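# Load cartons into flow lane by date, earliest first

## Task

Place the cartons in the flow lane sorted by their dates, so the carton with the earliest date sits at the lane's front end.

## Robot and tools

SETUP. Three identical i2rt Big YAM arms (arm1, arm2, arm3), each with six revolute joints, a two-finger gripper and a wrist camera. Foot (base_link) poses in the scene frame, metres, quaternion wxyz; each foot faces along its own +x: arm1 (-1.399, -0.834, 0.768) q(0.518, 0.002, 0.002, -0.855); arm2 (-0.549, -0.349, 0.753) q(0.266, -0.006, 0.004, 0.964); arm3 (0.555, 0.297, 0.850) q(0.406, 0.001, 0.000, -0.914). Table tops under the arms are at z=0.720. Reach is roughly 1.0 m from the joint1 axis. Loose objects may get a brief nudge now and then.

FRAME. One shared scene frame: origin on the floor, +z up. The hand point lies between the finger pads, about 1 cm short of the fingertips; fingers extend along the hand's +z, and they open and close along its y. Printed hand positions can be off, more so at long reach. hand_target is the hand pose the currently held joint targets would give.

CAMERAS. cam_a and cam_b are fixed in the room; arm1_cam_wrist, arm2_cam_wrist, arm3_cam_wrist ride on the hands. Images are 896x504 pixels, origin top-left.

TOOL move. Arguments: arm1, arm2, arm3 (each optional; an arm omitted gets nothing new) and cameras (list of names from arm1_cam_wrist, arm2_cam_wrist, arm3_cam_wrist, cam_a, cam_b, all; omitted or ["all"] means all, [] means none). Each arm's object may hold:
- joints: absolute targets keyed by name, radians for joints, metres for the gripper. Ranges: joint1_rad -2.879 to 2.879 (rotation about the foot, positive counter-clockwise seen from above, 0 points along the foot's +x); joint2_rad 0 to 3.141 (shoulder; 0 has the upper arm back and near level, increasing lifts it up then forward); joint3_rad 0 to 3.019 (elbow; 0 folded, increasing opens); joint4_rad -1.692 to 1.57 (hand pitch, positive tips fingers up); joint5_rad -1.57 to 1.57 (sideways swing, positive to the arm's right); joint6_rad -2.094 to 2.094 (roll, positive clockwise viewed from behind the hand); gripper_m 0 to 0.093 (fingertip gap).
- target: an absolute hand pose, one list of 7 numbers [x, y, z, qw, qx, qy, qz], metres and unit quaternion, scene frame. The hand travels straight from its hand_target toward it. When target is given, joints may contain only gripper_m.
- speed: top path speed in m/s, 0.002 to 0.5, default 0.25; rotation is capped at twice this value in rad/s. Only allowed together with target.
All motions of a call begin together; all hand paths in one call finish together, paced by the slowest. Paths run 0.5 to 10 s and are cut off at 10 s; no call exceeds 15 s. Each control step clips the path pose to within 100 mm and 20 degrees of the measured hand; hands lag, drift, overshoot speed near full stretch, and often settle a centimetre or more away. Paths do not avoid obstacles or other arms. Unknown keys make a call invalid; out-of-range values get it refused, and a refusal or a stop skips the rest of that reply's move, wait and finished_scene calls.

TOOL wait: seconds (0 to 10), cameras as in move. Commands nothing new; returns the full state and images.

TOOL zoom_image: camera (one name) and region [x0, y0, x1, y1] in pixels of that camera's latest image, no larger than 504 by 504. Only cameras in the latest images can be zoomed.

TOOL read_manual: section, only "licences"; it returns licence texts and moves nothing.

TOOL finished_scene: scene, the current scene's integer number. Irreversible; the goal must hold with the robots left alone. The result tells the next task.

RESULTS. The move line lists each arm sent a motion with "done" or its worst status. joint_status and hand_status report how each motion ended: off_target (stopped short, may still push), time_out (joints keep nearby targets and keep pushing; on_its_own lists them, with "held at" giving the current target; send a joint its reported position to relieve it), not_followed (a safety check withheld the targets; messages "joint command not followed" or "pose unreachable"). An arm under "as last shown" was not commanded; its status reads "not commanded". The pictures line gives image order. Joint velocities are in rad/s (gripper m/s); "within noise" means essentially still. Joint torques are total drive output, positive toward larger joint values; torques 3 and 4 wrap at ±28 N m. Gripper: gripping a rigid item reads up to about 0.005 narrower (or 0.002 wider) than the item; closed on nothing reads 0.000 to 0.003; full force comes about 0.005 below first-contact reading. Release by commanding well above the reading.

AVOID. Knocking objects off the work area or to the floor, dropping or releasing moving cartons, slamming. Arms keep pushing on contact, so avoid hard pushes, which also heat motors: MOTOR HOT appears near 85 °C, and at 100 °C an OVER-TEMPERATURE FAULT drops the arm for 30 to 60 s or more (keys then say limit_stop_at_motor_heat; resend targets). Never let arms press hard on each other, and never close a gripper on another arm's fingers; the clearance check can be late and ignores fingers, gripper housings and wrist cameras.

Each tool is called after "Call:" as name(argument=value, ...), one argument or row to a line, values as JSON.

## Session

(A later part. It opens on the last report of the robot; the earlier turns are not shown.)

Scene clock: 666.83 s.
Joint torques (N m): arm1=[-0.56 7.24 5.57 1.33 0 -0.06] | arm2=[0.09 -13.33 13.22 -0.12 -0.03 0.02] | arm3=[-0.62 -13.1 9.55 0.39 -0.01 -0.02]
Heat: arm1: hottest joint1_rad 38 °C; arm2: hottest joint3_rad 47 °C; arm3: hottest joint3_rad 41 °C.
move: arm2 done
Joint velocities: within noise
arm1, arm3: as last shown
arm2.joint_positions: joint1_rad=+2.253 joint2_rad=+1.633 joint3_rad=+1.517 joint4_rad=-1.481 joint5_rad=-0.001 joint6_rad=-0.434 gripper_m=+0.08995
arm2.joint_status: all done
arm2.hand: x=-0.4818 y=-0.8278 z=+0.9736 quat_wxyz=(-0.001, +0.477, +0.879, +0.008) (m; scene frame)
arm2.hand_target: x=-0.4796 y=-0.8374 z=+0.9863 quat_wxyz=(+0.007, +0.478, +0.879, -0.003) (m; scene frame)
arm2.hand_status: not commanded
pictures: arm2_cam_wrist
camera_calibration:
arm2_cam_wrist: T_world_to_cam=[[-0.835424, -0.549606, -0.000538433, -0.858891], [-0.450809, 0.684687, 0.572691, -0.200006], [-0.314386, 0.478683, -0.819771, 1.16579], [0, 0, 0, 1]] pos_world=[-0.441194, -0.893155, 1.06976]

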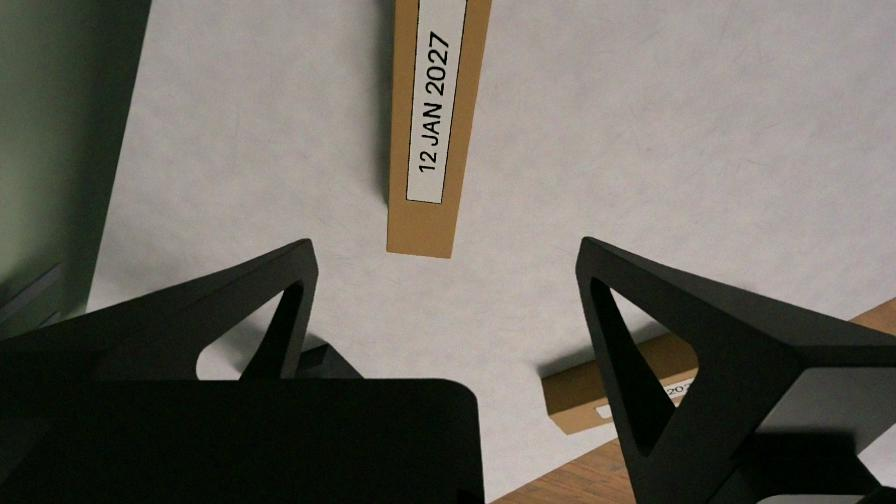

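Call:
move(
  arm2={"joints": {"joint1_rad": 1.303, "joint2_rad": 1.6575, "joint3_rad": 1.2278, "joint4_rad": -1.1411, "joint5_rad": 0, "joint6_rad": -0.434, "gripper_m": 0.09}},
  cameras=["arm2_cam_wrist"],
)

Call:
move(
  arm2={"target": [-0.8912, -0.6707, 0.752, 0, 0.827, 0.562, 0], "speed": 0.2},
  cameras=["arm2_cam_wrist"],
)

Call:
move(
  arm2={"joints": {"gripper_m": 0.05}},
  cameras=[],
)

Call:
move(
  arm2={"target": [-0.8912, -0.6707, 0.95, 0, 0.827, 0.562, 0], "speed": 0.25},
  cameras=["arm2_cam_wrist"],
)

Scene clock: 683.57 s.
Joint torques (N m): arm1=[-0.5 7.24 5.56 1.32 0 -0.06] | arm2=[-0.15 -13.8 7.95 0.65 -0.12 -0.02] | arm3=[-0.62 -13.16 9.58 0.42 0.01 -0.03]
Heat: arm1: hottest joint1_rad 38 °C; arm2: hottest joint3_rad 50 °C; arm3: hottest joint3_rad 42 °C.
move: arm2 done
Joint velocities: within noise
arm1, arm3: as last shown
arm2.joint_positions: joint1_rad=+1.306 joint2_rad=+1.661 joint3_rad=+1.245 joint4_rad=-1.149 joint5_rad=+0.001 joint6_rad=-0.434 gripper_m=+0.08996
arm2.joint_status: all done
arm2.hand: x=-0.8915 y=-0.6764 z=+0.8547 quat_wxyz=(+0.007, +0.825, +0.565, -0.002) (m; scene frame)
arm2.hand_target: x=-0.8890 y=-0.6722 z=+0.8505 quat_wxyz=(+0.007, +0.826, +0.564, +0.001) (m; scene frame)
arm2.hand_status: not commanded
pictures: arm2_cam_wrist
camera_calibration:
arm2_cam_wrist: T_world_to_cam=[[-0.934033, 0.357174, 0.00299541, -0.595662], [0.29844, 0.775777, 0.555971, 0.323678], [0.196255, 0.52019, -0.831196, 1.36012], [0, 0, 0, 1]] pos_world=[-0.919897, -0.745867, 0.952355]

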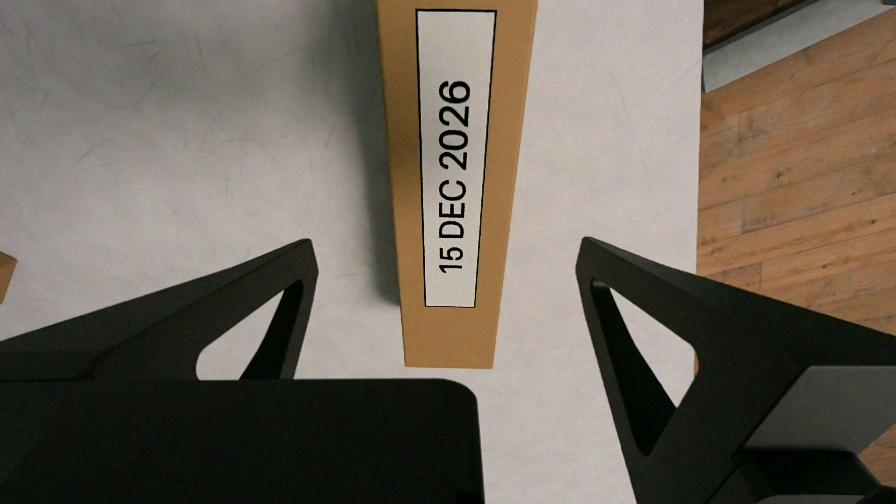

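Scene clock: 684.87 s.
Joint torques (N m): arm1=[-0.56 7.24 5.55 1.33 0.01 -0.06] | arm2=[-0.38 -12.57 7.71 0.76 0.01 -0.01] | arm3=[-0.79 -13.04 9.55 0.39 0 -0.04]
Heat: arm1: hottest joint1_rad 38 °C; arm2: hottest joint3_rad 50 °C; arm3: hottest joint3_rad 42 °C.
move: arm2 done
Joint velocities: within noise
arm1: as last shown
arm2.joint_positions: joint1_rad=+1.306 joint2_rad=+1.785 joint3_rad=+1.123 joint4_rad=-0.903 joint5_rad=+0.013 joint6_rad=-0.434 gripper_m=+0.08996
arm2.joint_status: not commanded
arm2.hand: x=-0.8900 y=-0.6741 z=+0.7591 quat_wxyz=(+0.002, +0.825, +0.565, -0.003) (m; scene frame)
arm2.hand_target: x=-0.8911 y=-0.6707 z=+0.7521 quat_wxyz=(+0.000, +0.827, +0.562, +0.000) (m; scene frame)
arm2.hand_status: done (0.008 m and 0.6 deg from the pose sent, 0.103 m and 1.0 deg at the start)
arm3.joint_positions: joint1_rad=-0.057 joint2_rad=+1.400 joint3_rad=+0.877 joint4_rad=-1.053 joint5_rad=+0.003 joint6_rad=+0.778 gripper_m=+0.08991
arm3.joint_status: not commanded
arm3.hand: x=+0.3019 y=+0.0493 z=+0.9283 quat_wxyz=(+0.003, -1.000, -0.001, -0.002) (m; scene frame)
arm3.hand_target: x=+0.2994 y=+0.0506 z=+0.9295 quat_wxyz=(+0.000, -1.000, +0.000, -0.001) (m; scene frame)
arm3.hand_status: not commanded
pictures: arm2_cam_wrist
camera_calibration:
arm2_cam_wrist: T_world_to_cam=[[-0.933915, 0.357211, 0.0142615, -0.603136], [0.303599, 0.771422, 0.559227, 0.373648], [0.18876, 0.526601, -0.828892, 1.2751], [0, 0, 0, 1]] pos_world=[-0.917404, -0.74426, 0.856563]

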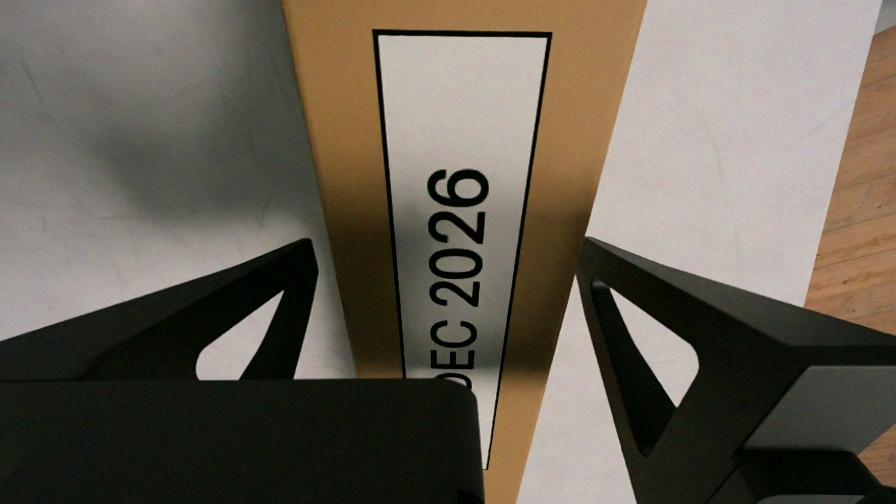

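Scene clock: 685.47 s.
Joint torques (N m): arm1=[-0.56 7.12 5.56 1.32 0 -0.06] | arm2=[-0.44 -12.98 7.66 0.7 -0.08 -0.01] | arm3=[-0.67 -13.04 9.55 0.4 -0.01 -0.03]
Heat: arm1: hottest joint1_rad 38 °C; arm2: hottest joint3_rad 50 °C; arm3: hottest joint3_rad 42 °C.
move: arm2 off_target
Joint velocities: within noise
arm1, arm3: as last shown
arm2.joint_positions: joint1_rad=+1.306 joint2_rad=+1.785 joint3_rad=+1.123 joint4_rad=-0.902 joint5_rad=+0.015 joint6_rad=-0.434 gripper_m=+0.06058
arm2.joint_status: gripper_m off_target (ended at +0.06061, target +0.05000)
arm2.hand: x=-0.8906 y=-0.6738 z=+0.7591 quat_wxyz=(+0.001, +0.825, +0.565, -0.004) (m; scene frame)
arm2.hand_target: x=-0.8912 y=-0.6707 z=+0.7521 quat_wxyz=(+0.000, +0.827, +0.562, +0.000) (m; scene frame)
arm2.hand_status: not commanded
pictures: none
No camera images: "cameras" was empty.

Scene clock: 687.10 s.
Joint torques (N m): arm1=[-0.56 7.24 5.56 1.32 0.01 -0.06] | arm2=[0.09 -12.57 14.91 -0.2 -0.09 0.05] | arm3=[-0.56 -13.1 9.55 0.42 0 -0.01]
Heat: arm1: hottest joint1_rad 38 °C; arm2: hottest joint3_rad 50 °C; arm3: hottest joint3_rad 42 °C.
move: arm2 off_target
Joint velocities: within noise
arm1, arm3: as last shown
arm2.joint_positions: joint1_rad=+1.306 joint2_rad=+1.573 joint3_rad=+1.335 joint4_rad=-1.387 joint5_rad=+0.015 joint6_rad=-0.434 gripper_m=+0.06058
arm2.joint_status: not commanded
arm2.hand: x=-0.8756 y=-0.6560 z=+0.9271 quat_wxyz=(-0.004, +0.825, +0.565, +0.026) (m; scene frame)
arm2.hand_target: x=-0.8901 y=-0.6696 z=+0.9501 quat_wxyz=(+0.000, +0.827, +0.562, +0.000) (m; scene frame)
arm2.hand_status: off_target (0.031 m and 3.0 deg from the pose sent, 0.191 m and 0.6 deg at the start)
pictures: arm2_cam_wrist
camera_calibration:
arm2_cam_wrist: T_world_to_cam=[[-0.93424, 0.356528, -0.00916894, -0.577592], [0.278939, 0.746464, 0.604139, 0.181821], [0.222237, 0.561853, -0.796826, 1.4248], [0, 0, 0, 1]] pos_world=[-0.90697, -0.730325, 1.02018]

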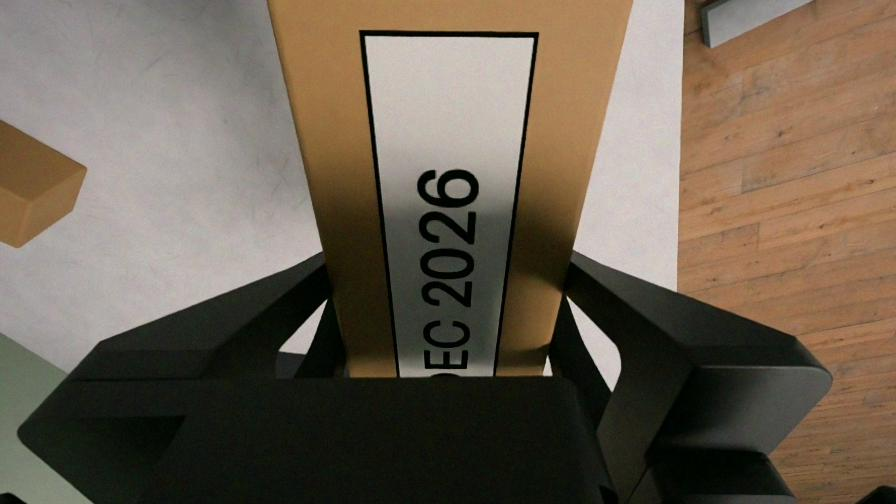

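Call:
move(
  arm2={"joints": {"joint1_rad": -1.651, "joint2_rad": 1.47, "joint3_rad": 1.26, "joint4_rad": -1.345, "joint5_rad": 0, "joint6_rad": 0.951}},
  cameras=[],
)

Call:
move(
  arm2={"target": [-0.02, 0.006, 0.92, 0, 0, 1, 0], "speed": 0.3},
  cameras=["arm3_cam_wrist"],
)

Call:
move(
  arm2={"target": [-0.02, 0.006, 0.79, 0, 0, 1, 0], "speed": 0.2},
  cameras=[],
)

Call:
move(
  arm2={"target": [-0.02, 0.006, 0.774, 0, 0, 1, 0], "speed": 0.06},
  cameras=["arm3_cam_wrist"],
)

Scene clock: 698.40 s.
Joint torques (N m): arm1=[-0.56 7.18 5.57 1.33 0.01 -0.06] | arm2=[-0.21 -12.98 9.4 -0.12 -0.02 0.08] | arm3=[-0.38 -13.22 9.57 0.39 0 -0.02]
Heat: arm1: hottest joint1_rad 38 °C; arm2: hottest joint3_rad 51 °C; arm3: hottest joint3_rad 42 °C.
move: arm2 done
Joint velocities: within noise
arm1, arm3: as last shown
arm2.joint_positions: joint1_rad=-1.650 joint2_rad=+1.488 joint3_rad=+1.266 joint4_rad=-1.336 joint5_rad=+0.002 joint6_rad=+0.941 gripper_m=+0.06059
arm2.joint_status: all done
arm2.hand: x=-0.2984 y=+0.0060 z=+0.9348 quat_wxyz=(-0.009, +0.006, -1.000, +0.001) (m; scene frame)
arm2.hand_target: x=-0.3011 y=+0.0019 z=+0.9401 quat_wxyz=(-0.009, +0.000, -1.000, -0.001) (m; scene frame)
arm2.hand_status: not commanded
pictures: none
No camera images: "cameras" was empty.

Scene clock: 700.47 s.
Joint torques (N m): arm1=[-0.5 7.12 5.55 1.33 0 -0.06] | arm2=[-0.03 -19.43 15.57 -0.44 -0.07 -0.11] | arm3=[-0.56 -13.1 9.57 0.35 0 -0.03]
Heat: arm1: hottest joint1_rad 38 °C; arm2: hottest joint3_rad 51 °C; arm3: hottest joint3_rad 42 °C.
move: arm2 off_target
Joint velocities: within noise
arm1.joint_positions: joint1_rad=+0.617 joint2_rad=+0.394 joint3_rad=+1.549 joint4_rad=-1.543 joint5_rad=+0.006 joint6_rad=+0.009 gripper_m=+0.08998
arm1.joint_status: not commanded
arm1.hand: x=-1.3905 y=-0.9170 z=+1.3621 quat_wxyz=(-0.419, -0.551, -0.623, +0.364) (m; scene frame)
arm1.hand_target: x=-1.3914 y=-0.9187 z=+1.3605 quat_wxyz=(-0.411, -0.556, -0.623, +0.366) (m; scene frame)
arm1.hand_status: not commanded
arm2.joint_positions: joint1_rad=-2.020 joint2_rad=+2.033 joint3_rad=+1.903 joint4_rad=-1.495 joint5_rad=-0.012 joint6_rad=+0.595 gripper_m=+0.06059
arm2.joint_status: not commanded
arm2.hand: x=-0.0355 y=-0.0070 z=+0.8979 quat_wxyz=(+0.021, -0.007, -1.000, +0.016) (m; scene frame)
arm2.hand_target: x=-0.0215 y=+0.0051 z=+0.9203 quat_wxyz=(-0.001, +0.000, -1.000, +0.000) (m; scene frame)
arm2.hand_status: off_target (0.030 m and 3.2 deg from the pose sent, 0.279 m and 1.2 deg at the start)
arm3: as last shown
pictures: arm3_cam_wrist
camera_calibration:
arm3_cam_wrist: T_world_to_cam=[[0.0142151, 0.999894, 0.00318765, -0.0557063], [0.800866, -0.0132942, 0.598696, -0.795018], [0.598675, -0.00595763, -0.80097, 0.686024], [0, 0, 0, 1]] pos_world=[0.226789, 0.0492184, 1.02564]

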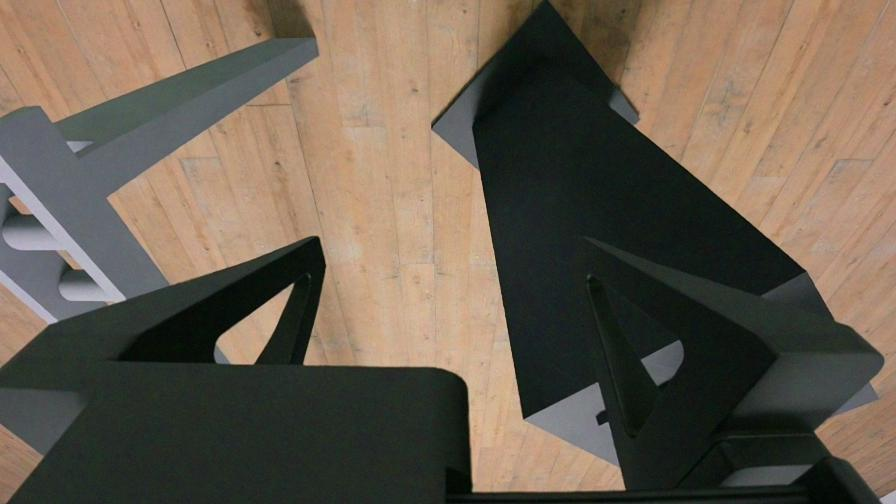

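Scene clock: 701.83 s.
Joint torques (N m): arm1=[-0.56 7.12 5.56 1.33 0.01 -0.06] | arm2=[0.21 -20.89 9.59 0.58 -0.07 -0.09] | arm3=[-0.67 -13.04 9.52 0.36 0 -0.03]
Heat: arm1: hottest joint1_rad 38 °C; arm2: hottest joint3_rad 51 °C; arm3: hottest joint3_rad 42 °C.
move: arm2 done
Joint velocities: within noise
arm1, arm3: as last shown
arm2.joint_positions: joint1_rad=-2.020 joint2_rad=+2.131 joint3_rad=+1.764 joint4_rad=-1.221 joint5_rad=-0.013 joint6_rad=+0.595 gripper_m=+0.06059
arm2.joint_status: not commanded
arm2.hand: x=-0.0213 y=+0.0005 z=+0.7862 quat_wxyz=(+0.006, -0.007, -1.000, +0.005) (m; scene frame)
arm2.hand_target: x=-0.0201 y=+0.0060 z=+0.7901 quat_wxyz=(+0.000, +0.000, -1.000, +0.000) (m; scene frame)
arm2.hand_status: done (0.007 m and 1.2 deg from the pose sent, 0.110 m and 3.2 deg at the start)
pictures: none
No camera images: "cameras" was empty.

Scene clock: 702.83 s.
Joint torques (N m): arm1=[-0.56 7.3 5.56 1.32 0 -0.06] | arm2=[0.15 -19.84 8.88 0.68 -0.03 -0.09] | arm3=[-0.62 -13.22 9.54 0.34 -0.01 -0.02]
Heat: arm1: hottest joint1_rad 38 °C; arm2: hottest joint3_rad 51 °C; arm3: hottest joint3_rad 42 °C.
move: arm2 done
Joint velocities: within noise
arm1, arm3: as last shown
arm2.joint_positions: joint1_rad=-2.020 joint2_rad=+2.133 joint3_rad=+1.758 joint4_rad=-1.190 joint5_rad=-0.013 joint6_rad=+0.595 gripper_m=+0.06059
arm2.joint_status: not commanded
arm2.hand: x=-0.0169 y=+0.0034 z=+0.7831 quat_wxyz=(-0.004, -0.007, -1.000, -0.001) (m; scene frame)
arm2.hand_target: x=-0.0202 y=+0.0059 z=+0.7739 quat_wxyz=(+0.000, +0.000, -1.000, +0.000) (m; scene frame)
arm2.hand_status: done (0.010 m and 0.9 deg from the pose sent, 0.013 m and 1.2 deg at the start)
pictures: arm3_cam_wrist
camera_calibration:
arm3_cam_wrist: T_world_to_cam=[[0.0142151, 0.999894, 0.00318765, -0.0557063], [0.800866, -0.0132942, 0.598696, -0.795018], [0.598675, -0.00595763, -0.80097, 0.686024], [0, 0, 0, 1]] pos_world=[0.226789, 0.0492184, 1.02564]

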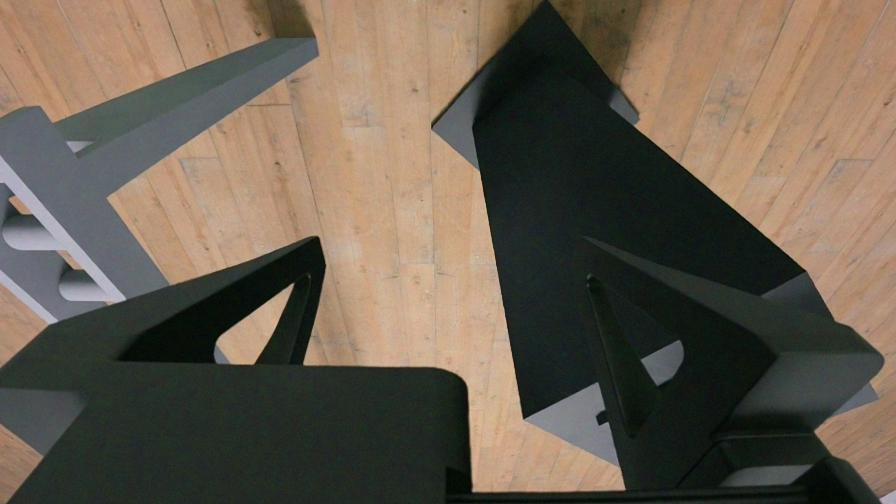

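Call:
move(
  arm2={"joints": {"gripper_m": 0.09}},
  cameras=[],
)

Call:
move(
  arm2={"target": [-0.02, 0.006, 0.90, 0, 0, 1, 0], "speed": 0.25},
  cameras=[],
)

Call:
move(
  arm2={"target": [-0.30, 0.006, 0.93, 0, 0, 1, 0], "speed": 0.35},
  cameras=[],
)

Call:
move(
  arm2={"joints": {"joint1_rad": 2.255, "joint2_rad": 1.68, "joint3_rad": 1.41, "joint4_rad": -1.30, "joint5_rad": 0, "joint6_rad": -0.34}},
  arm3={"target": [0.0, 0.006, 0.90, 0, 1, 0, 0], "speed": 0.25},
  cameras=["arm2_cam_wrist", "arm3_cam_wrist"],
)

Scene clock: 708.13 s.
Joint torques (N m): arm1=[-0.5 7.24 5.56 1.32 0 -0.06] | arm2=[0.15 -19.49 8.79 0.69 -0.04 -0.09] | arm3=[-0.62 -12.92 9.54 0.38 0 -0.02]
Heat: arm1: hottest joint1_rad 38 °C; arm2: hottest joint3_rad 51 °C; arm3: hottest joint3_rad 41 °C.
move: arm2 done
Joint velocities: within noise
arm1, arm3: as last shown
arm2.joint_positions: joint1_rad=-2.020 joint2_rad=+2.133 joint3_rad=+1.758 joint4_rad=-1.189 joint5_rad=-0.013 joint6_rad=+0.595 gripper_m=+0.08986
arm2.joint_status: all done
arm2.hand: x=-0.0168 y=+0.0034 z=+0.7831 quat_wxyz=(-0.004, -0.007, -1.000, -0.002) (m; scene frame)
arm2.hand_target: x=-0.0201 y=+0.0059 z=+0.7739 quat_wxyz=(+0.000, +0.000, -1.000, +0.000) (m; scene frame)
arm2.hand_status: not commanded
pictures: none
No camera images: "cameras" was empty.

Scene clock: 709.53 s.
Joint torques (N m): arm1=[-0.5 7.18 5.56 1.32 0 -0.06] | arm2=[-0.03 -17.67 13.86 -0.24 -0.02 -0.11] | arm3=[-0.56 -13.22 9.55 0.35 -0.01 -0.03]
Heat: arm1: hottest joint1_rad 38 °C; arm2: hottest joint3_rad 51 °C; arm3: hottest joint3_rad 41 °C.
move: arm2 off_target
Joint velocities: within noise
arm1: as last shown
arm2.joint_positions: joint1_rad=-2.020 joint2_rad=+2.025 joint3_rad=+1.889 joint4_rad=-1.450 joint5_rad=-0.013 joint6_rad=+0.595 gripper_m=+0.08994
arm2.joint_status: not commanded
arm2.hand: x=-0.0299 y=-0.0031 z=+0.8973 quat_wxyz=(+0.005, -0.007, -1.000, +0.004) (m; scene frame)
arm2.hand_target: x=-0.0206 y=+0.0057 z=+0.9001 quat_wxyz=(+0.000, +0.000, -1.000, +0.000) (m; scene frame)
arm2.hand_status: off_target (0.014 m and 1.1 deg from the pose sent, 0.117 m and 0.9 deg at the start)
arm3.joint_positions: joint1_rad=-0.057 joint2_rad=+1.400 joint3_rad=+0.877 joint4_rad=-1.053 joint5_rad=+0.003 joint6_rad=+0.778 gripper_m=+0.08991
arm3.joint_status: not commanded
arm3.hand: x=+0.3019 y=+0.0493 z=+0.9283 quat_wxyz=(+0.003, -1.000, -0.001, -0.002) (m; scene frame)
arm3.hand_target: x=+0.2994 y=+0.0506 z=+0.9295 quat_wxyz=(+0.000, -1.000, +0.000, -0.001) (m; scene frame)
arm3.hand_status: not commanded
pictures: none
No camera images: "cameras" was empty.

Scene clock: 711.43 s.
Joint torques (N m): arm1=[-0.62 7.18 5.56 1.33 0 -0.06] | arm2=[0.21 -11.4 8.66 0.72 0.12 0.05] | arm3=[-0.62 -13.04 9.61 0.42 0 -0.03]
Heat: arm1: hottest joint1_rad 38 °C; arm2: hottest joint3_rad 51 °C; arm3: hottest joint3_rad 41 °C.
move: arm2 done
Joint velocities: within noise
arm1, arm3: as last shown
arm2.joint_positions: joint1_rad=-1.658 joint2_rad=+1.493 joint3_rad=+1.274 joint4_rad=-1.343 joint5_rad=-0.016 joint6_rad=+0.938 gripper_m=+0.08994
arm2.joint_status: not commanded
arm2.hand: x=-0.2971 y=+0.0068 z=+0.9359 quat_wxyz=(-0.001, +0.003, -1.000, -0.003) (m; scene frame)
arm2.hand_target: x=-0.3000 y=+0.0060 z=+0.9300 quat_wxyz=(+0.000, +0.000, -1.000, +0.000) (m; scene frame)
arm2.hand_status: done (0.007 m and 0.5 deg from the pose sent, 0.272 m and 1.1 deg at the start)
pictures: none
No camera images: "cameras" was empty.

Scene clock: 714.13 s.
Joint torques (N m): arm1=[-0.56 7.18 5.56 1.33 0 -0.06] | arm2=[-0.21 -14.68 10.71 -0.06 -0.02 -0.11] | arm3=[-0.26 -23.3 14.45 0.06 0.03 -0.05]
Heat: arm1: hottest joint1_rad 38 °C; arm2: hottest joint3_rad 51 °C; arm3: hottest joint3_rad 42 °C.
move: arm2 done; arm3 off_target
Joint velocities: within noise
arm1: as last shown
arm2.joint_positions: joint1_rad=+2.257 joint2_rad=+1.684 joint3_rad=+1.397 joint4_rad=-1.291 joint5_rad=-0.001 joint6_rad=-0.331 gripper_m=+0.09004
arm2.joint_status: all done
arm2.hand: x=-0.4776 y=-0.8387 z=+0.9047 quat_wxyz=(+0.005, +0.520, +0.854, +0.001) (m; scene frame)
arm2.hand_target: x=-0.4786 y=-0.8411 z=+0.9112 quat_wxyz=(+0.007, +0.517, +0.856, -0.003) (m; scene frame)
arm2.hand_status: not commanded
arm3.joint_positions: joint1_rad=-0.347 joint2_rad=+2.050 joint3_rad=+1.686 joint4_rad=-1.210 joint5_rad=+0.003 joint6_rad=+0.493 gripper_m=+0.08991
arm3.joint_status: not commanded
arm3.hand: x=+0.0134 y=+0.0101 z=+0.9023 quat_wxyz=(+0.002, -1.000, +0.002, -0.002) (m; scene frame)
arm3.hand_target: x=+0.0005 y=+0.0062 z=+0.9000 quat_wxyz=(+0.000, -1.000, +0.000, +0.001) (m; scene frame)
arm3.hand_status: off_target (0.014 m and 0.4 deg from the pose sent, 0.306 m and 0.4 deg at the start)
pictures: arm2_cam_wrist, arm3_cam_wrist
camera_calibration:
arm2_cam_wrist: T_world_to_cam=[[-0.885833, -0.463959, 0.00644891, -0.819921], [-0.381582, 0.736319, 0.558776, -0.0622122], [-0.263997, 0.492522, -0.829294, 1.16015], [0, 0, 0, 1]] pos_world=[-0.443775, -0.906002, 1.00216]
arm3_cam_wrist: T_world_to_cam=[[0.0191354, 0.999815, 0.00170667, -0.010933], [0.800713, -0.016347, 0.598825, -0.549006], [0.598742, -0.0100922, -0.800878, 0.837778], [0, 0, 0, 1]] pos_world=[-0.0618076, 0.0104114, 0.999735]

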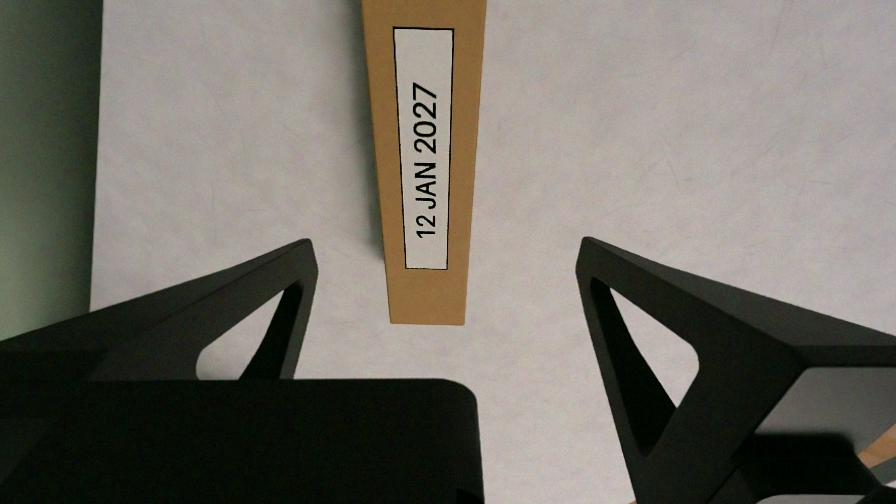

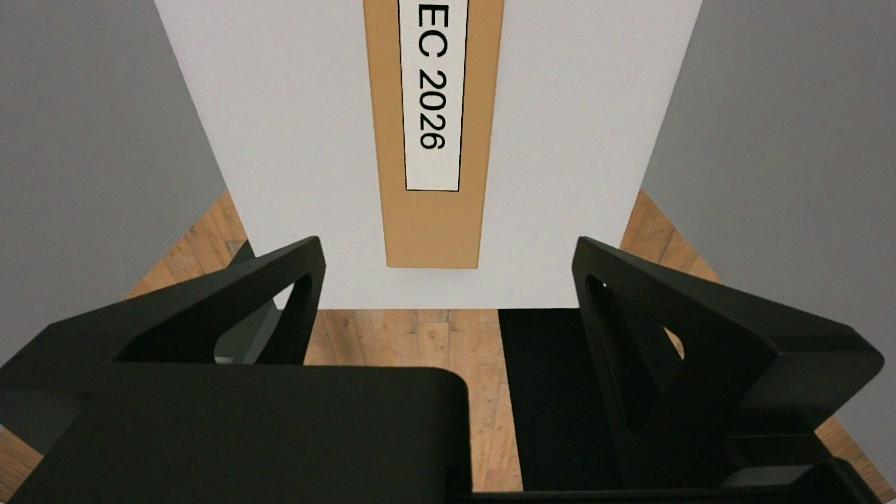

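Call:
move(
  arm2={"target": [-0.473, -0.8185, 0.752, 0, 0.5233, 0.8521, 0], "speed": 0.2},
  arm3={"target": [-0.052, -0.003, 0.80, 0, 1, 0, 0], "speed": 0.2},
  cameras=["arm2_cam_wrist", "arm3_cam_wrist"],
)

Scene clock: 726.20 s.
Joint torques (N m): arm1=[-0.56 7.24 5.57 1.32 0 -0.06] | arm2=[0.67 -13.45 7.47 0.75 0.03 0.08] | arm3=[-0.67 -25.99 13.83 0.46 0.02 -0.02]
Heat: arm1: hottest joint1_rad 38 °C; arm2: hottest joint3_rad 50 °C; arm3: hottest joint3_rad 44 °C.
move: arm2 done; arm3 off_target
Joint velocities: within noise
arm1: as last shown
arm2.joint_positions: joint1_rad=+2.262 joint2_rad=+1.810 joint3_rad=+1.147 joint4_rad=-0.910 joint5_rad=+0.006 joint6_rad=-0.317 gripper_m=+0.09004
arm2.joint_status: not commanded
arm2.hand: x=-0.4780 y=-0.8217 z=+0.7603 quat_wxyz=(+0.004, +0.524, +0.852, -0.003) (m; scene frame)
arm2.hand_target: x=-0.4731 y=-0.8183 z=+0.7521 quat_wxyz=(+0.000, +0.523, +0.852, +0.000) (m; scene frame)
arm2.hand_status: done (0.010 m and 0.6 deg from the pose sent, 0.154 m and 0.8 deg at the start)
arm3.joint_positions: joint1_rad=-0.366 joint2_rad=+2.293 joint3_rad=+1.838 joint4_rad=-1.131 joint5_rad=+0.003 joint6_rad=+0.469 gripper_m=+0.08991
arm3.joint_status: not commanded
arm3.hand: x=-0.0363 y=-0.0019 z=+0.8047 quat_wxyz=(+0.005, -1.000, -0.001, -0.007) (m; scene frame)
arm3.hand_target: x=-0.0514 y=-0.0025 z=+0.8002 quat_wxyz=(+0.000, -1.000, +0.000, +0.000) (m; scene frame)
arm3.hand_status: off_target (0.016 m and 1.0 deg from the pose sent, 0.122 m and 0.4 deg at the start)
pictures: arm2_cam_wrist, arm3_cam_wrist
camera_calibration:
arm2_cam_wrist: T_world_to_cam=[[-0.89002, -0.455691, 0.0144933, -0.812824], [-0.371394, 0.743083, 0.556682, 0.0177643], [-0.264445, 0.490075, -0.830599, 1.03067], [0, 0, 0, 1]] pos_world=[-0.444278, -0.888701, 0.857962]
arm3_cam_wrist: T_world_to_cam=[[0.0145286, 0.999868, 0.00721855, -0.00249045], [0.794406, -0.0159267, 0.607179, -0.45802], [0.607214, -0.003087, -0.794533, 0.784407], [0, 0, 0, 1]] pos_world=[-0.112413, -0.00238314, 0.901354]

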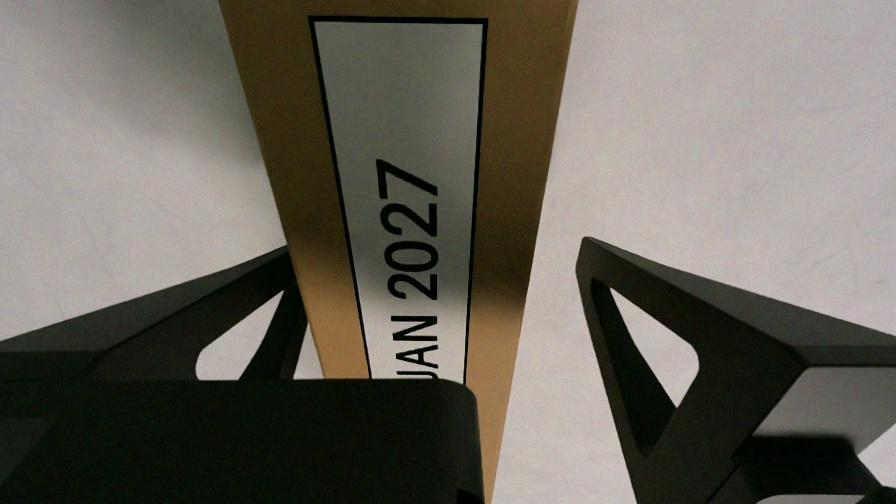

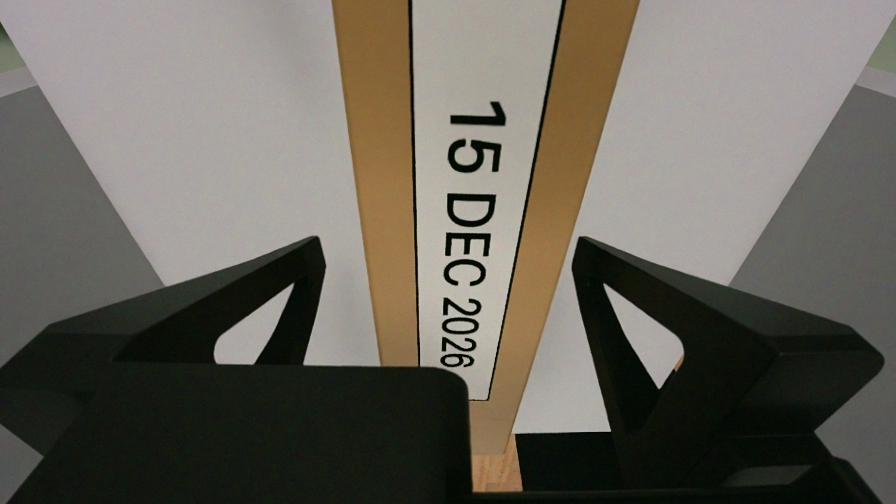

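Call:
move(
  arm2={"joints": {"gripper_m": 0.05}},
  arm3={"target": [-0.052, -0.003, 0.792, 0, 1, 0, 0], "speed": 0.1},
  cameras=[],
)

Call:
move(
  arm2={"target": [-0.473, -0.8185, 0.95, 0, 0.5233, 0.8521, 0], "speed": 0.25},
  arm3={"joints": {"gripper_m": 0.05}},
  cameras=["arm3_cam_wrist", "arm2_cam_wrist"],
)

Scene clock: 734.03 s.
Joint torques (N m): arm1=[-0.56 7.18 5.56 1.35 0 -0.06] | arm2=[0.5 -13.27 7.53 0.72 0.05 0.07] | arm3=[-0.79 -25.88 13.44 0.68 0.01 -0.03]
Heat: arm1: hottest joint1_rad 38 °C; arm2: hottest joint3_rad 49 °C; arm3: hottest joint3_rad 45 °C.
move: arm2 off_target; arm3 off_target
Joint velocities: within noise
arm1.joint_positions: joint1_rad=+0.617 joint2_rad=+0.394 joint3_rad=+1.549 joint4_rad=-1.543 joint5_rad=+0.006 joint6_rad=+0.009 gripper_m=+0.08998
arm1.joint_status: not commanded
arm1.hand: x=-1.3905 y=-0.9170 z=+1.3621 quat_wxyz=(-0.419, -0.551, -0.623, +0.364) (m; scene frame)
arm1.hand_target: x=-1.3914 y=-0.9187 z=+1.3605 quat_wxyz=(-0.411, -0.556, -0.623, +0.366) (m; scene frame)
arm1.hand_status: not commanded
arm2.joint_positions: joint1_rad=+2.266 joint2_rad=+1.810 joint3_rad=+1.147 joint4_rad=-0.910 joint5_rad=+0.005 joint6_rad=-0.315 gripper_m=+0.06051
arm2.joint_status: gripper_m off_target (ended at +0.06053, target +0.05000)
arm2.hand: x=-0.4760 y=-0.8214 z=+0.7604 quat_wxyz=(+0.004, +0.523, +0.852, -0.003) (m; scene frame)
arm2.hand_target: x=-0.4732 y=-0.8183 z=+0.7521 quat_wxyz=(+0.000, +0.523, +0.852, +0.000) (m; scene frame)
arm2.hand_status: not commanded
arm3.joint_positions: joint1_rad=-0.366 joint2_rad=+2.299 joint3_rad=+1.838 joint4_rad=-1.122 joint5_rad=+0.003 joint6_rad=+0.469 gripper_m=+0.08991
arm3.joint_status: not commanded
arm3.hand: x=-0.0373 y=-0.0024 z=+0.8013 quat_wxyz=(+0.004, -1.000, -0.001, -0.006) (m; scene frame)
arm3.hand_target: x=-0.0514 y=-0.0025 z=+0.7923 quat_wxyz=(+0.000, -1.000, +0.000, +0.000) (m; scene frame)
arm3.hand_status: off_target (0.017 m and 0.8 deg from the pose sent, 0.020 m and 1.0 deg at the start)
pictures: none
No camera images: "cameras" was empty.

Scene clock: 735.67 s.
Joint torques (N m): arm1=[-0.5 7.3 5.55 1.35 0 -0.06] | arm2=[0.56 -12.22 15.04 -0.21 0 0.09] | arm3=[-0.79 -25.99 13.41 0.73 0.01 -0.01]
Heat: arm1: hottest joint1_rad 38 °C; arm2: hottest joint3_rad 49 °C; arm3: hottest joint3_rad 45 °C.
move: arm2 off_target; arm3 off_target
Joint velocities: within noise
arm1: as last shown
arm2.joint_positions: joint1_rad=+2.267 joint2_rad=+1.603 joint3_rad=+1.357 joint4_rad=-1.390 joint5_rad=+0.006 joint6_rad=-0.314 gripper_m=+0.06051
arm2.joint_status: not commanded
arm2.hand: x=-0.4802 y=-0.7981 z=+0.9276 quat_wxyz=(-0.016, +0.522, +0.852, +0.020) (m; scene frame)
arm2.hand_target: x=-0.4732 y=-0.8169 z=+0.9501 quat_wxyz=(+0.000, +0.523, +0.852, +0.000) (m; scene frame)
arm2.hand_status: off_target (0.031 m and 3.0 deg from the pose sent, 0.190 m and 0.6 deg at the start)
arm3.joint_positions: joint1_rad=-0.366 joint2_rad=+2.299 joint3_rad=+1.838 joint4_rad=-1.122 joint5_rad=+0.003 joint6_rad=+0.468 gripper_m=+0.05826
arm3.joint_status: gripper_m off_target (ended at +0.05829, target +0.05000)
arm3.hand: x=-0.0374 y=-0.0024 z=+0.8013 quat_wxyz=(+0.004, -1.000, -0.001, -0.006) (m; scene frame)
arm3.hand_target: x=-0.0513 y=-0.0025 z=+0.7923 quat_wxyz=(+0.000, -1.000, +0.000, +0.000) (m; scene frame)
arm3.hand_status: not commanded
pictures: arm2_cam_wrist, arm3_cam_wrist
camera_calibration:
arm2_cam_wrist: T_world_to_cam=[[-0.888711, -0.45844, -0.00500612, -0.78999], [-0.367788, 0.706374, 0.604787, -0.165885], [-0.273722, 0.539322, -0.796372, 1.16065], [0, 0, 0, 1]] pos_world=[-0.445387, -0.870952, 1.02068]
arm3_cam_wrist: T_world_to_cam=[[0.013725, 0.999888, 0.00593666, -0.000996869], [0.796364, -0.0145213, 0.604644, -0.452942], [0.604662, -0.00357099, -0.796474, 0.783798], [0, 0, 0, 1]] pos_world=[-0.113213, -0.0027816, 0.898149]

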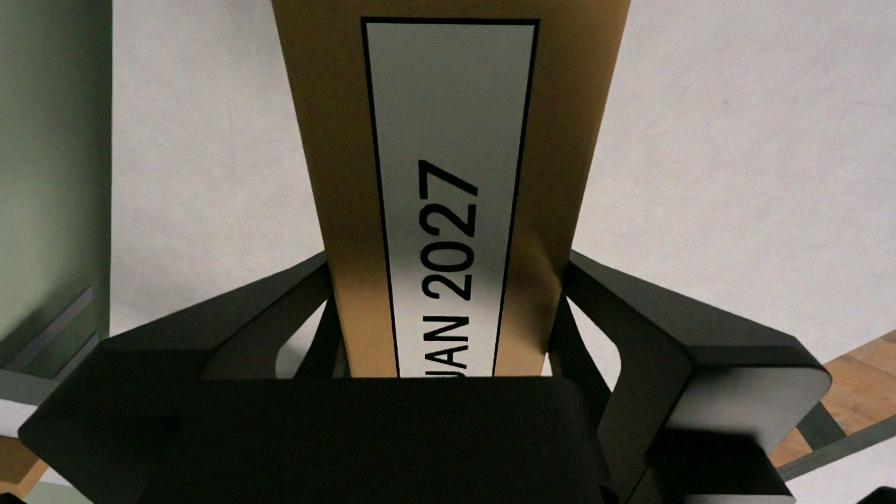

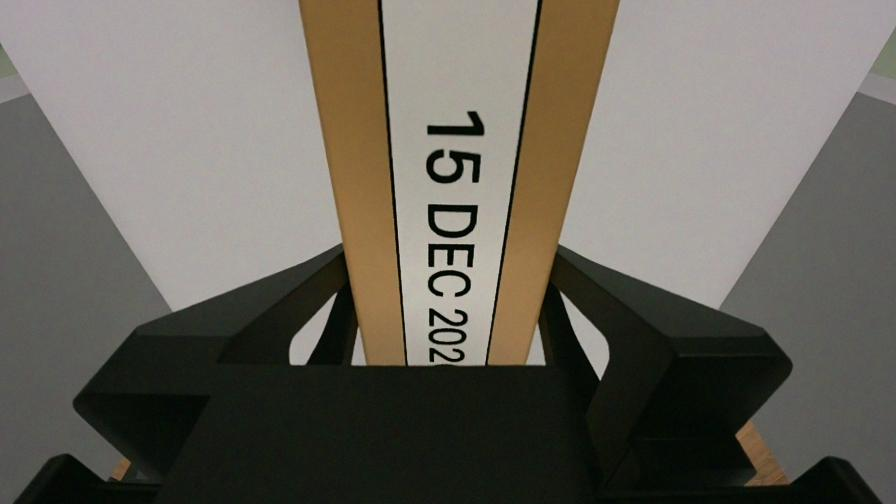

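Call:
move(
  arm3={"target": [-0.045, 0.0, 0.90, 0, 1, 0, 0], "speed": 0.25},
  arm2={"joints": {"joint1_rad": -1.651, "joint2_rad": 1.47, "joint3_rad": 1.26, "joint4_rad": -1.345, "joint5_rad": 0, "joint6_rad": 0.951}},
  cameras=[],
)

Call:
move(
  arm3={"target": [0.32, 0.03, 0.93, 0, 1, 0, 0], "speed": 0.35},
  cameras=[],
)

Call:
move(
  arm3={"joints": {"joint1_rad": 0.7746, "joint2_rad": 2.1216, "joint3_rad": 1.7128, "joint4_rad": -1.162, "joint5_rad": 0.056, "joint6_rad": 1.6106}},
  arm2={"target": [-0.01, 0.006, 0.92, 0, 0, 1, 0], "speed": 0.25},
  cameras=["arm3_cam_wrist", "cam_b"],
)

Call:
zoom_image(
  camera="cam_b",
  region=[460, 150, 620, 270],
)

Scene clock: 748.30 s.
Joint torques (N m): arm1=[-0.56 7.12 5.55 1.33 0 -0.05] | arm2=[-0.32 -12.86 9.37 -0.12 -0.02 0.08] | arm3=[-0.5 -29.57 15.21 -0.08 0.04 -0.01]
Heat: arm1: hottest joint1_rad 38 °C; arm2: hottest joint3_rad 50 °C; arm3: hottest joint3_rad 46 °C.
move: arm2 done; arm3 off_target
Joint velocities: within noise
arm1: as last shown
arm2.joint_positions: joint1_rad=-1.649 joint2_rad=+1.487 joint3_rad=+1.266 joint4_rad=-1.336 joint5_rad=+0.002 joint6_rad=+0.941 gripper_m=+0.06049
arm2.joint_status: all done
arm2.hand: x=-0.2986 y=+0.0063 z=+0.9353 quat_wxyz=(-0.009, +0.006, -1.000, +0.001) (m; scene frame)
arm2.hand_target: x=-0.3010 y=+0.0019 z=+0.9401 quat_wxyz=(-0.009, +0.000, -1.000, -0.001) (m; scene frame)
arm2.hand_status: not commanded
arm3.joint_positions: joint1_rad=-0.366 joint2_rad=+2.210 joint3_rad=+1.875 joint4_rad=-1.293 joint5_rad=+0.003 joint6_rad=+0.468 gripper_m=+0.05826
arm3.joint_status: not commanded
arm3.hand: x=-0.0245 y=+0.0042 z=+0.8716 quat_wxyz=(+0.014, -1.000, -0.001, -0.026) (m; scene frame)
arm3.hand_target: x=-0.0437 y=+0.0009 z=+0.9004 quat_wxyz=(+0.000, -1.000, +0.000, +0.000) (m; scene frame)
arm3.hand_status: off_target (0.035 m and 3.4 deg from the pose sent, 0.099 m and 0.8 deg at the start)
pictures: none
No camera images: "cameras" was empty.

Scene clock: 750.47 s.
Joint torques (N m): arm1=[-0.62 7.18 5.56 1.32 0.01 -0.06] | arm2=[-0.32 -12.92 9.37 -0.12 -0.02 0.08] | arm3=[1.03 -14.62 9.76 0.38 0.22 0.17]
Heat: arm1: hottest joint1_rad 38 °C; arm2: hottest joint3_rad 49 °C; arm3: hottest joint3_rad 46 °C.
move: arm3 done
Joint velocities: within noise
arm1, arm2: as last shown
arm3.joint_positions: joint1_rad=+0.006 joint2_rad=+1.416 joint3_rad=+0.875 joint4_rad=-1.054 joint5_rad=-0.002 joint6_rad=+0.844 gripper_m=+0.05826
arm3.joint_status: not commanded
arm3.hand: x=+0.3200 y=+0.0347 z=+0.9224 quat_wxyz=(+0.008, -1.000, +0.001, -0.010) (m; scene frame)
arm3.hand_target: x=+0.3200 y=+0.0300 z=+0.9300 quat_wxyz=(+0.000, -1.000, +0.000, +0.000) (m; scene frame)
arm3.hand_status: done (0.009 m and 1.5 deg from the pose sent, 0.350 m and 3.4 deg at the start)
pictures: none
No camera images: "cameras" was empty.

Scene clock: 752.73 s.
Joint torques (N m): arm1=[-0.62 7.18 5.57 1.32 0.01 -0.05] | arm2=[-0.09 -19.43 15.65 -0.29 -0.07 -0.11] | arm3=[0.09 -26.75 14.32 -0.12 0.24 0.16]
Heat: arm1: hottest joint1_rad 38 °C; arm2: hottest joint3_rad 50 °C; arm3: hottest joint3_rad 45 °C.
move: arm2 off_target; arm3 done
Joint velocities: within noise
arm1: as last shown
arm2.joint_positions: joint1_rad=-2.028 joint2_rad=+2.057 joint3_rad=+1.946 joint4_rad=-1.512 joint5_rad=-0.012 joint6_rad=+0.587 gripper_m=+0.06049
arm2.joint_status: not commanded
arm2.hand: x=-0.0257 y=-0.0060 z=+0.8994 quat_wxyz=(+0.021, -0.007, -1.000, +0.015) (m; scene frame)
arm2.hand_target: x=-0.0114 y=+0.0052 z=+0.9202 quat_wxyz=(-0.001, +0.000, -1.000, +0.000) (m; scene frame)
arm2.hand_status: off_target (0.029 m and 3.0 deg from the pose sent, 0.289 m and 1.3 deg at the start)
arm3.joint_positions: joint1_rad=+0.776 joint2_rad=+2.123 joint3_rad=+1.660 joint4_rad=-1.155 joint5_rad=+0.053 joint6_rad=+1.602 gripper_m=+0.05826
arm3.joint_status: all done
arm3.hand: x=+0.5700 y=-0.3109 z=+0.8513 quat_wxyz=(+0.023, -0.999, -0.006, +0.026) (m; scene frame)
arm3.hand_target: x=+0.5696 y=-0.3307 z=+0.8702 quat_wxyz=(-0.001, -1.000, +0.000, +0.027) (m; scene frame)
arm3.hand_status: not commanded
pictures: arm3_cam_wrist, cam_b
camera_calibration:
arm3_cam_wrist: T_world_to_cam=[[0.00556491, 0.999095, 0.0421628, 0.272436], [0.833803, -0.027912, 0.551356, -0.951472], [0.552034, 0.0320872, -0.833204, 0.527557], [0, 0, 0, 1]] pos_world=[0.500595, -0.315675, 0.952676]

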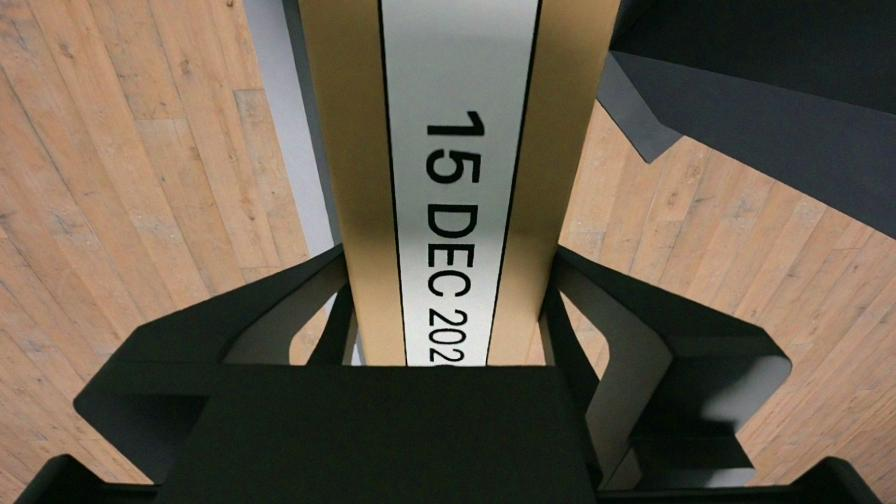

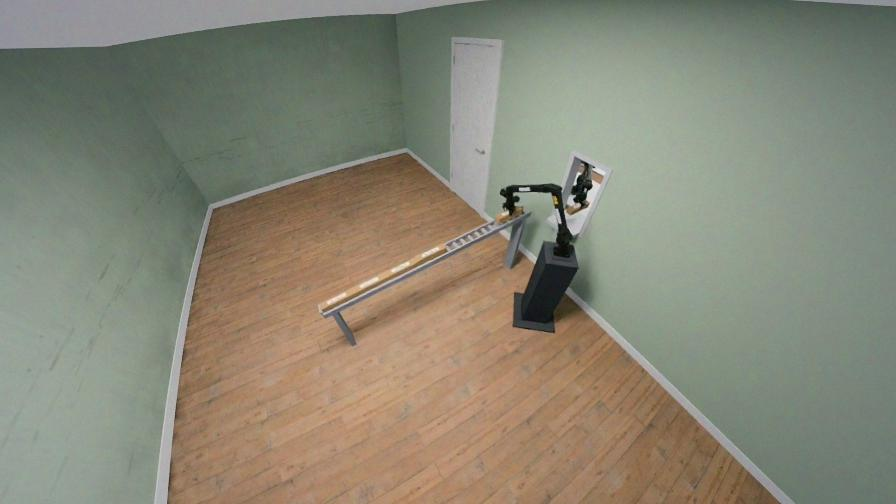

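Scaled by 3.150 from the camera's 896x504 image, which has a finer 1280x720 frame.

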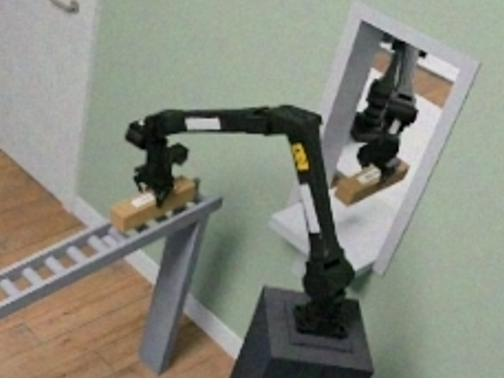

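Call:
move(
  arm3={"target": [0.578, -0.336, 0.81, 0, 0.9996, 0, -0.0288], "speed": 0.15},
  arm2={"target": [-0.01, 0.006, 0.79, 0, 0, 1, 0], "speed": 0.2},
  cameras=["arm3_cam_wrist"],
)

Call:
move(
  arm3={"target": [0.578, -0.334, 0.789, 0, 0.9996, 0, -0.0288], "speed": 0.05},
  arm2={"target": [-0.01, 0.006, 0.774, 0, 0, 1, 0], "speed": 0.06},
  cameras=["arm3_cam_wrist"],
)

Scene clock: 758.20 s.
Joint torques (N m): arm1=[-0.5 7.12 5.55 1.33 0 -0.06] | arm2=[0.09 -21.36 9.92 0.57 -0.09 -0.09] | arm3=[1.08 -26.75 12.08 0.5 0.26 0.16]
Heat: arm1: hottest joint1_rad 38 °C; arm2: hottest joint3_rad 50 °C; arm3: hottest joint3_rad 45 °C.
move: arm2 done; arm3 off_target
Joint velocities: within noise
arm1: as last shown
arm2.joint_positions: joint1_rad=-2.028 joint2_rad=+2.152 joint3_rad=+1.802 joint4_rad=-1.237 joint5_rad=-0.013 joint6_rad=+0.587 gripper_m=+0.06049
arm2.joint_status: not commanded
arm2.hand: x=-0.0114 y=+0.0014 z=+0.7873 quat_wxyz=(+0.005, -0.006, -1.000, +0.005) (m; scene frame)
arm2.hand_target: x=-0.0101 y=+0.0060 z=+0.7899 quat_wxyz=(+0.000, +0.000, -1.000, +0.000) (m; scene frame)
arm2.hand_status: done (0.005 m and 1.1 deg from the pose sent, 0.111 m and 3.0 deg at the start)
arm3.joint_positions: joint1_rad=+0.777 joint2_rad=+2.203 joint3_rad=+1.660 joint4_rad=-1.063 joint5_rad=+0.056 joint6_rad=+1.614 gripper_m=+0.05826
arm3.joint_status: not commanded
arm3.hand: x=+0.5710 y=-0.3210 z=+0.8029 quat_wxyz=(+0.017, -0.999, +0.000, +0.028) (m; scene frame)
arm3.hand_target: x=+0.5780 y=-0.3354 z=+0.8102 quat_wxyz=(+0.000, -1.000, +0.000, +0.029) (m; scene frame)
arm3.hand_status: off_target (0.018 m and 1.9 deg from the pose sent, 0.049 m and 2.7 deg at the start)
pictures: arm3_cam_wrist
camera_calibration:
arm3_cam_wrist: T_world_to_cam=[[0.0161833, 0.999423, 0.0298742, 0.288458], [0.835109, -0.0299411, 0.54927, -0.925603], [0.549847, 0.0160593, -0.835111, 0.484697], [0, 0, 0, 1]] pos_world=[0.501802, -0.323789, 0.904564]

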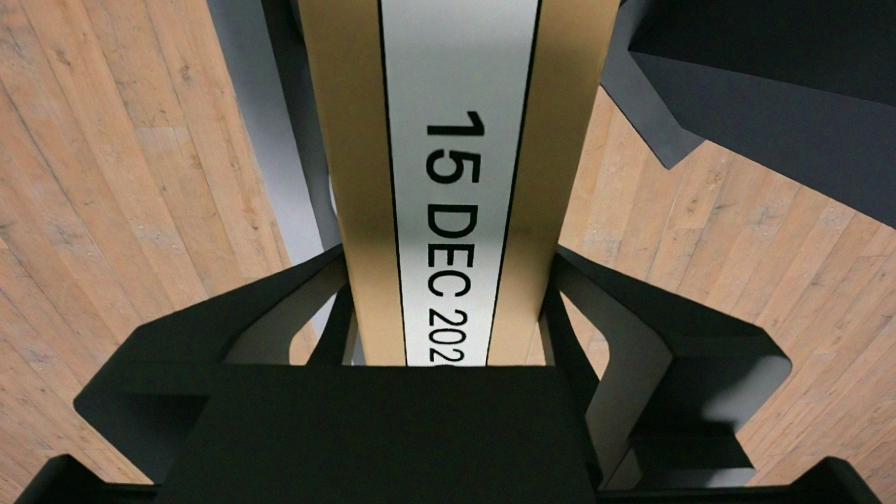

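Scene clock: 759.23 s.
Joint torques (N m): arm1=[-0.56 7.24 5.57 1.35 0 -0.05] | arm2=[0.15 -20.07 8.84 0.73 -0.04 -0.09] | arm3=[0.91 -25.35 10.47 0.58 0.21 0.13]
Heat: arm1: hottest joint1_rad 38 °C; arm2: hottest joint3_rad 50 °C; arm3: hottest joint3_rad 45 °C.
move: arm2 off_target; arm3 off_target
Joint velocities: within noise
arm1: as last shown
arm2.joint_positions: joint1_rad=-2.028 joint2_rad=+2.152 joint3_rad=+1.797 joint4_rad=-1.206 joint5_rad=-0.013 joint6_rad=+0.587 gripper_m=+0.06049
arm2.joint_status: not commanded
arm2.hand: x=-0.0069 y=+0.0044 z=+0.7849 quat_wxyz=(-0.005, -0.006, -1.000, -0.002) (m; scene frame)
arm2.hand_target: x=-0.0101 y=+0.0060 z=+0.7743 quat_wxyz=(+0.000, +0.000, -1.000, +0.000) (m; scene frame)
arm2.hand_status: off_target (0.011 m and 0.9 deg from the pose sent, 0.014 m and 1.1 deg at the start)
arm3.joint_positions: joint1_rad=+0.778 joint2_rad=+2.214 joint3_rad=+1.660 joint4_rad=-1.024 joint5_rad=+0.058 joint6_rad=+1.618 gripper_m=+0.05826
arm3.joint_status: not commanded
arm3.hand: x=+0.5715 y=-0.3286 z=+0.7963 quat_wxyz=(+0.002, -1.000, +0.002, +0.028) (m; scene frame)
arm3.hand_target: x=+0.5780 y=-0.3336 z=+0.7889 quat_wxyz=(+0.000, -1.000, +0.000, +0.029) (m; scene frame)
arm3.hand_status: off_target (0.011 m and 0.4 deg from the pose sent, 0.020 m and 1.9 deg at the start)
pictures: arm3_cam_wrist
camera_calibration:
arm3_cam_wrist: T_world_to_cam=[[0.0196611, 0.999806, 0.00131495, 0.317169], [0.83545, -0.0171515, 0.549299, -0.918576], [0.549215, -0.00970123, -0.835625, 0.471372], [0, 0, 0, 1]] pos_world=[0.502304, -0.328289, 0.898045]

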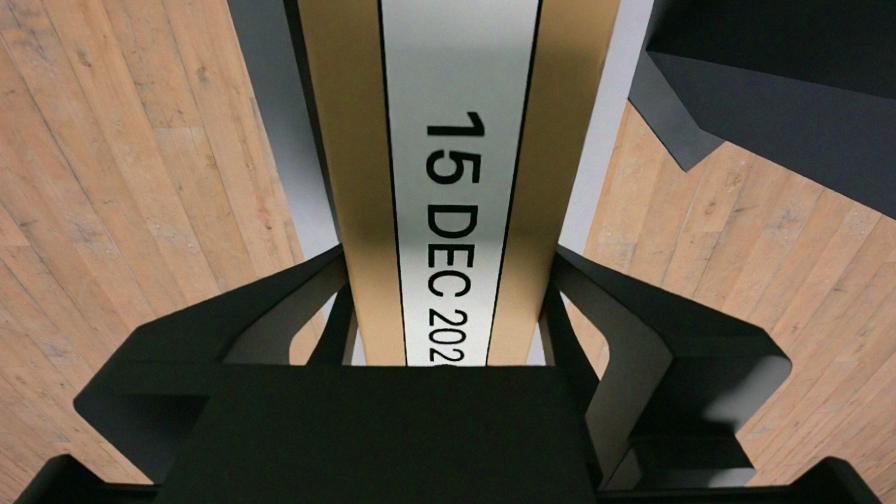

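Call:
move(
  arm3={"target": [0.578, -0.336, 0.782, 0, 0.9996, 0, -0.0288], "speed": 0.05},
  arm2={"joints": {"gripper_m": 0.09}},
  cameras=["arm3_cam_wrist"],
)

Scene clock: 766.33 s.
Joint torques (N m): arm1=[-0.56 7.24 5.57 1.33 0 -0.07] | arm2=[0.03 -20.07 8.83 0.7 -0.04 -0.09] | arm3=[0.91 -24.35 10.93 0.8 0.19 0.1]
Heat: arm1: hottest joint3_rad 38 °C; arm2: hottest joint3_rad 50 °C; arm3: hottest joint3_rad 44 °C.
move: arm2 done; arm3 off_target
Joint velocities: within noise
arm1: as last shown
arm2.joint_positions: joint1_rad=-2.028 joint2_rad=+2.152 joint3_rad=+1.797 joint4_rad=-1.206 joint5_rad=-0.013 joint6_rad=+0.586 gripper_m=+0.08994
arm2.joint_status: all done
arm2.hand: x=-0.0068 y=+0.0045 z=+0.7849 quat_wxyz=(-0.005, -0.006, -1.000, -0.003) (m; scene frame)
arm2.hand_target: x=-0.0101 y=+0.0060 z=+0.7743 quat_wxyz=(+0.000, +0.000, -1.000, +0.000) (m; scene frame)
arm2.hand_status: not commanded
arm3.joint_positions: joint1_rad=+0.778 joint2_rad=+2.214 joint3_rad=+1.660 joint4_rad=-1.020 joint5_rad=+0.058 joint6_rad=+1.622 gripper_m=+0.05826
arm3.joint_status: not commanded
arm3.hand: x=+0.5715 y=-0.3295 z=+0.7961 quat_wxyz=(+0.001, -1.000, +0.004, +0.028) (m; scene frame)
arm3.hand_target: x=+0.5779 y=-0.3353 z=+0.7823 quat_wxyz=(+0.000, -1.000, +0.000, +0.029) (m; scene frame)
arm3.hand_status: off_target (0.017 m and 0.4 deg from the pose sent, 0.017 m and 0.4 deg at the start)
pictures: arm3_cam_wrist
camera_calibration:
arm3_cam_wrist: T_world_to_cam=[[0.022733, 0.999739, -0.00217562, 0.31904], [0.83532, -0.0177985, 0.549476, -0.918862], [0.549294, -0.0143086, -0.835507, 0.469484], [0, 0, 0, 1]] pos_world=[0.502406, -0.328594, 0.897843]

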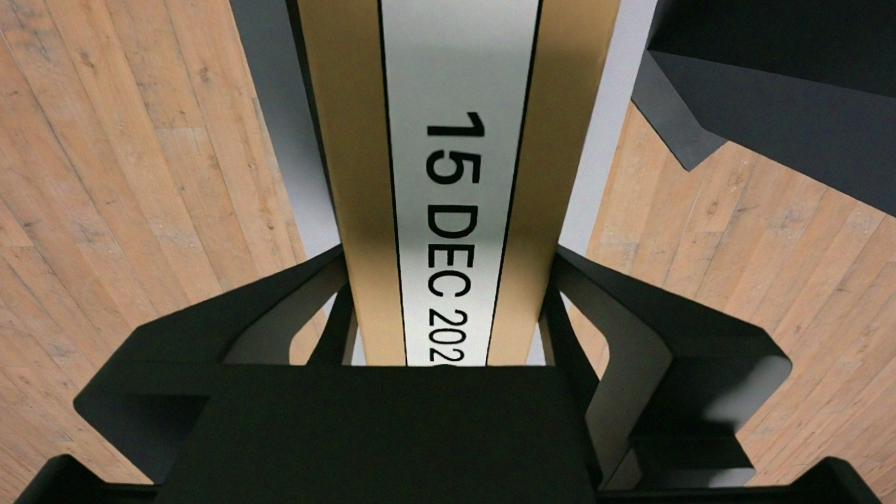

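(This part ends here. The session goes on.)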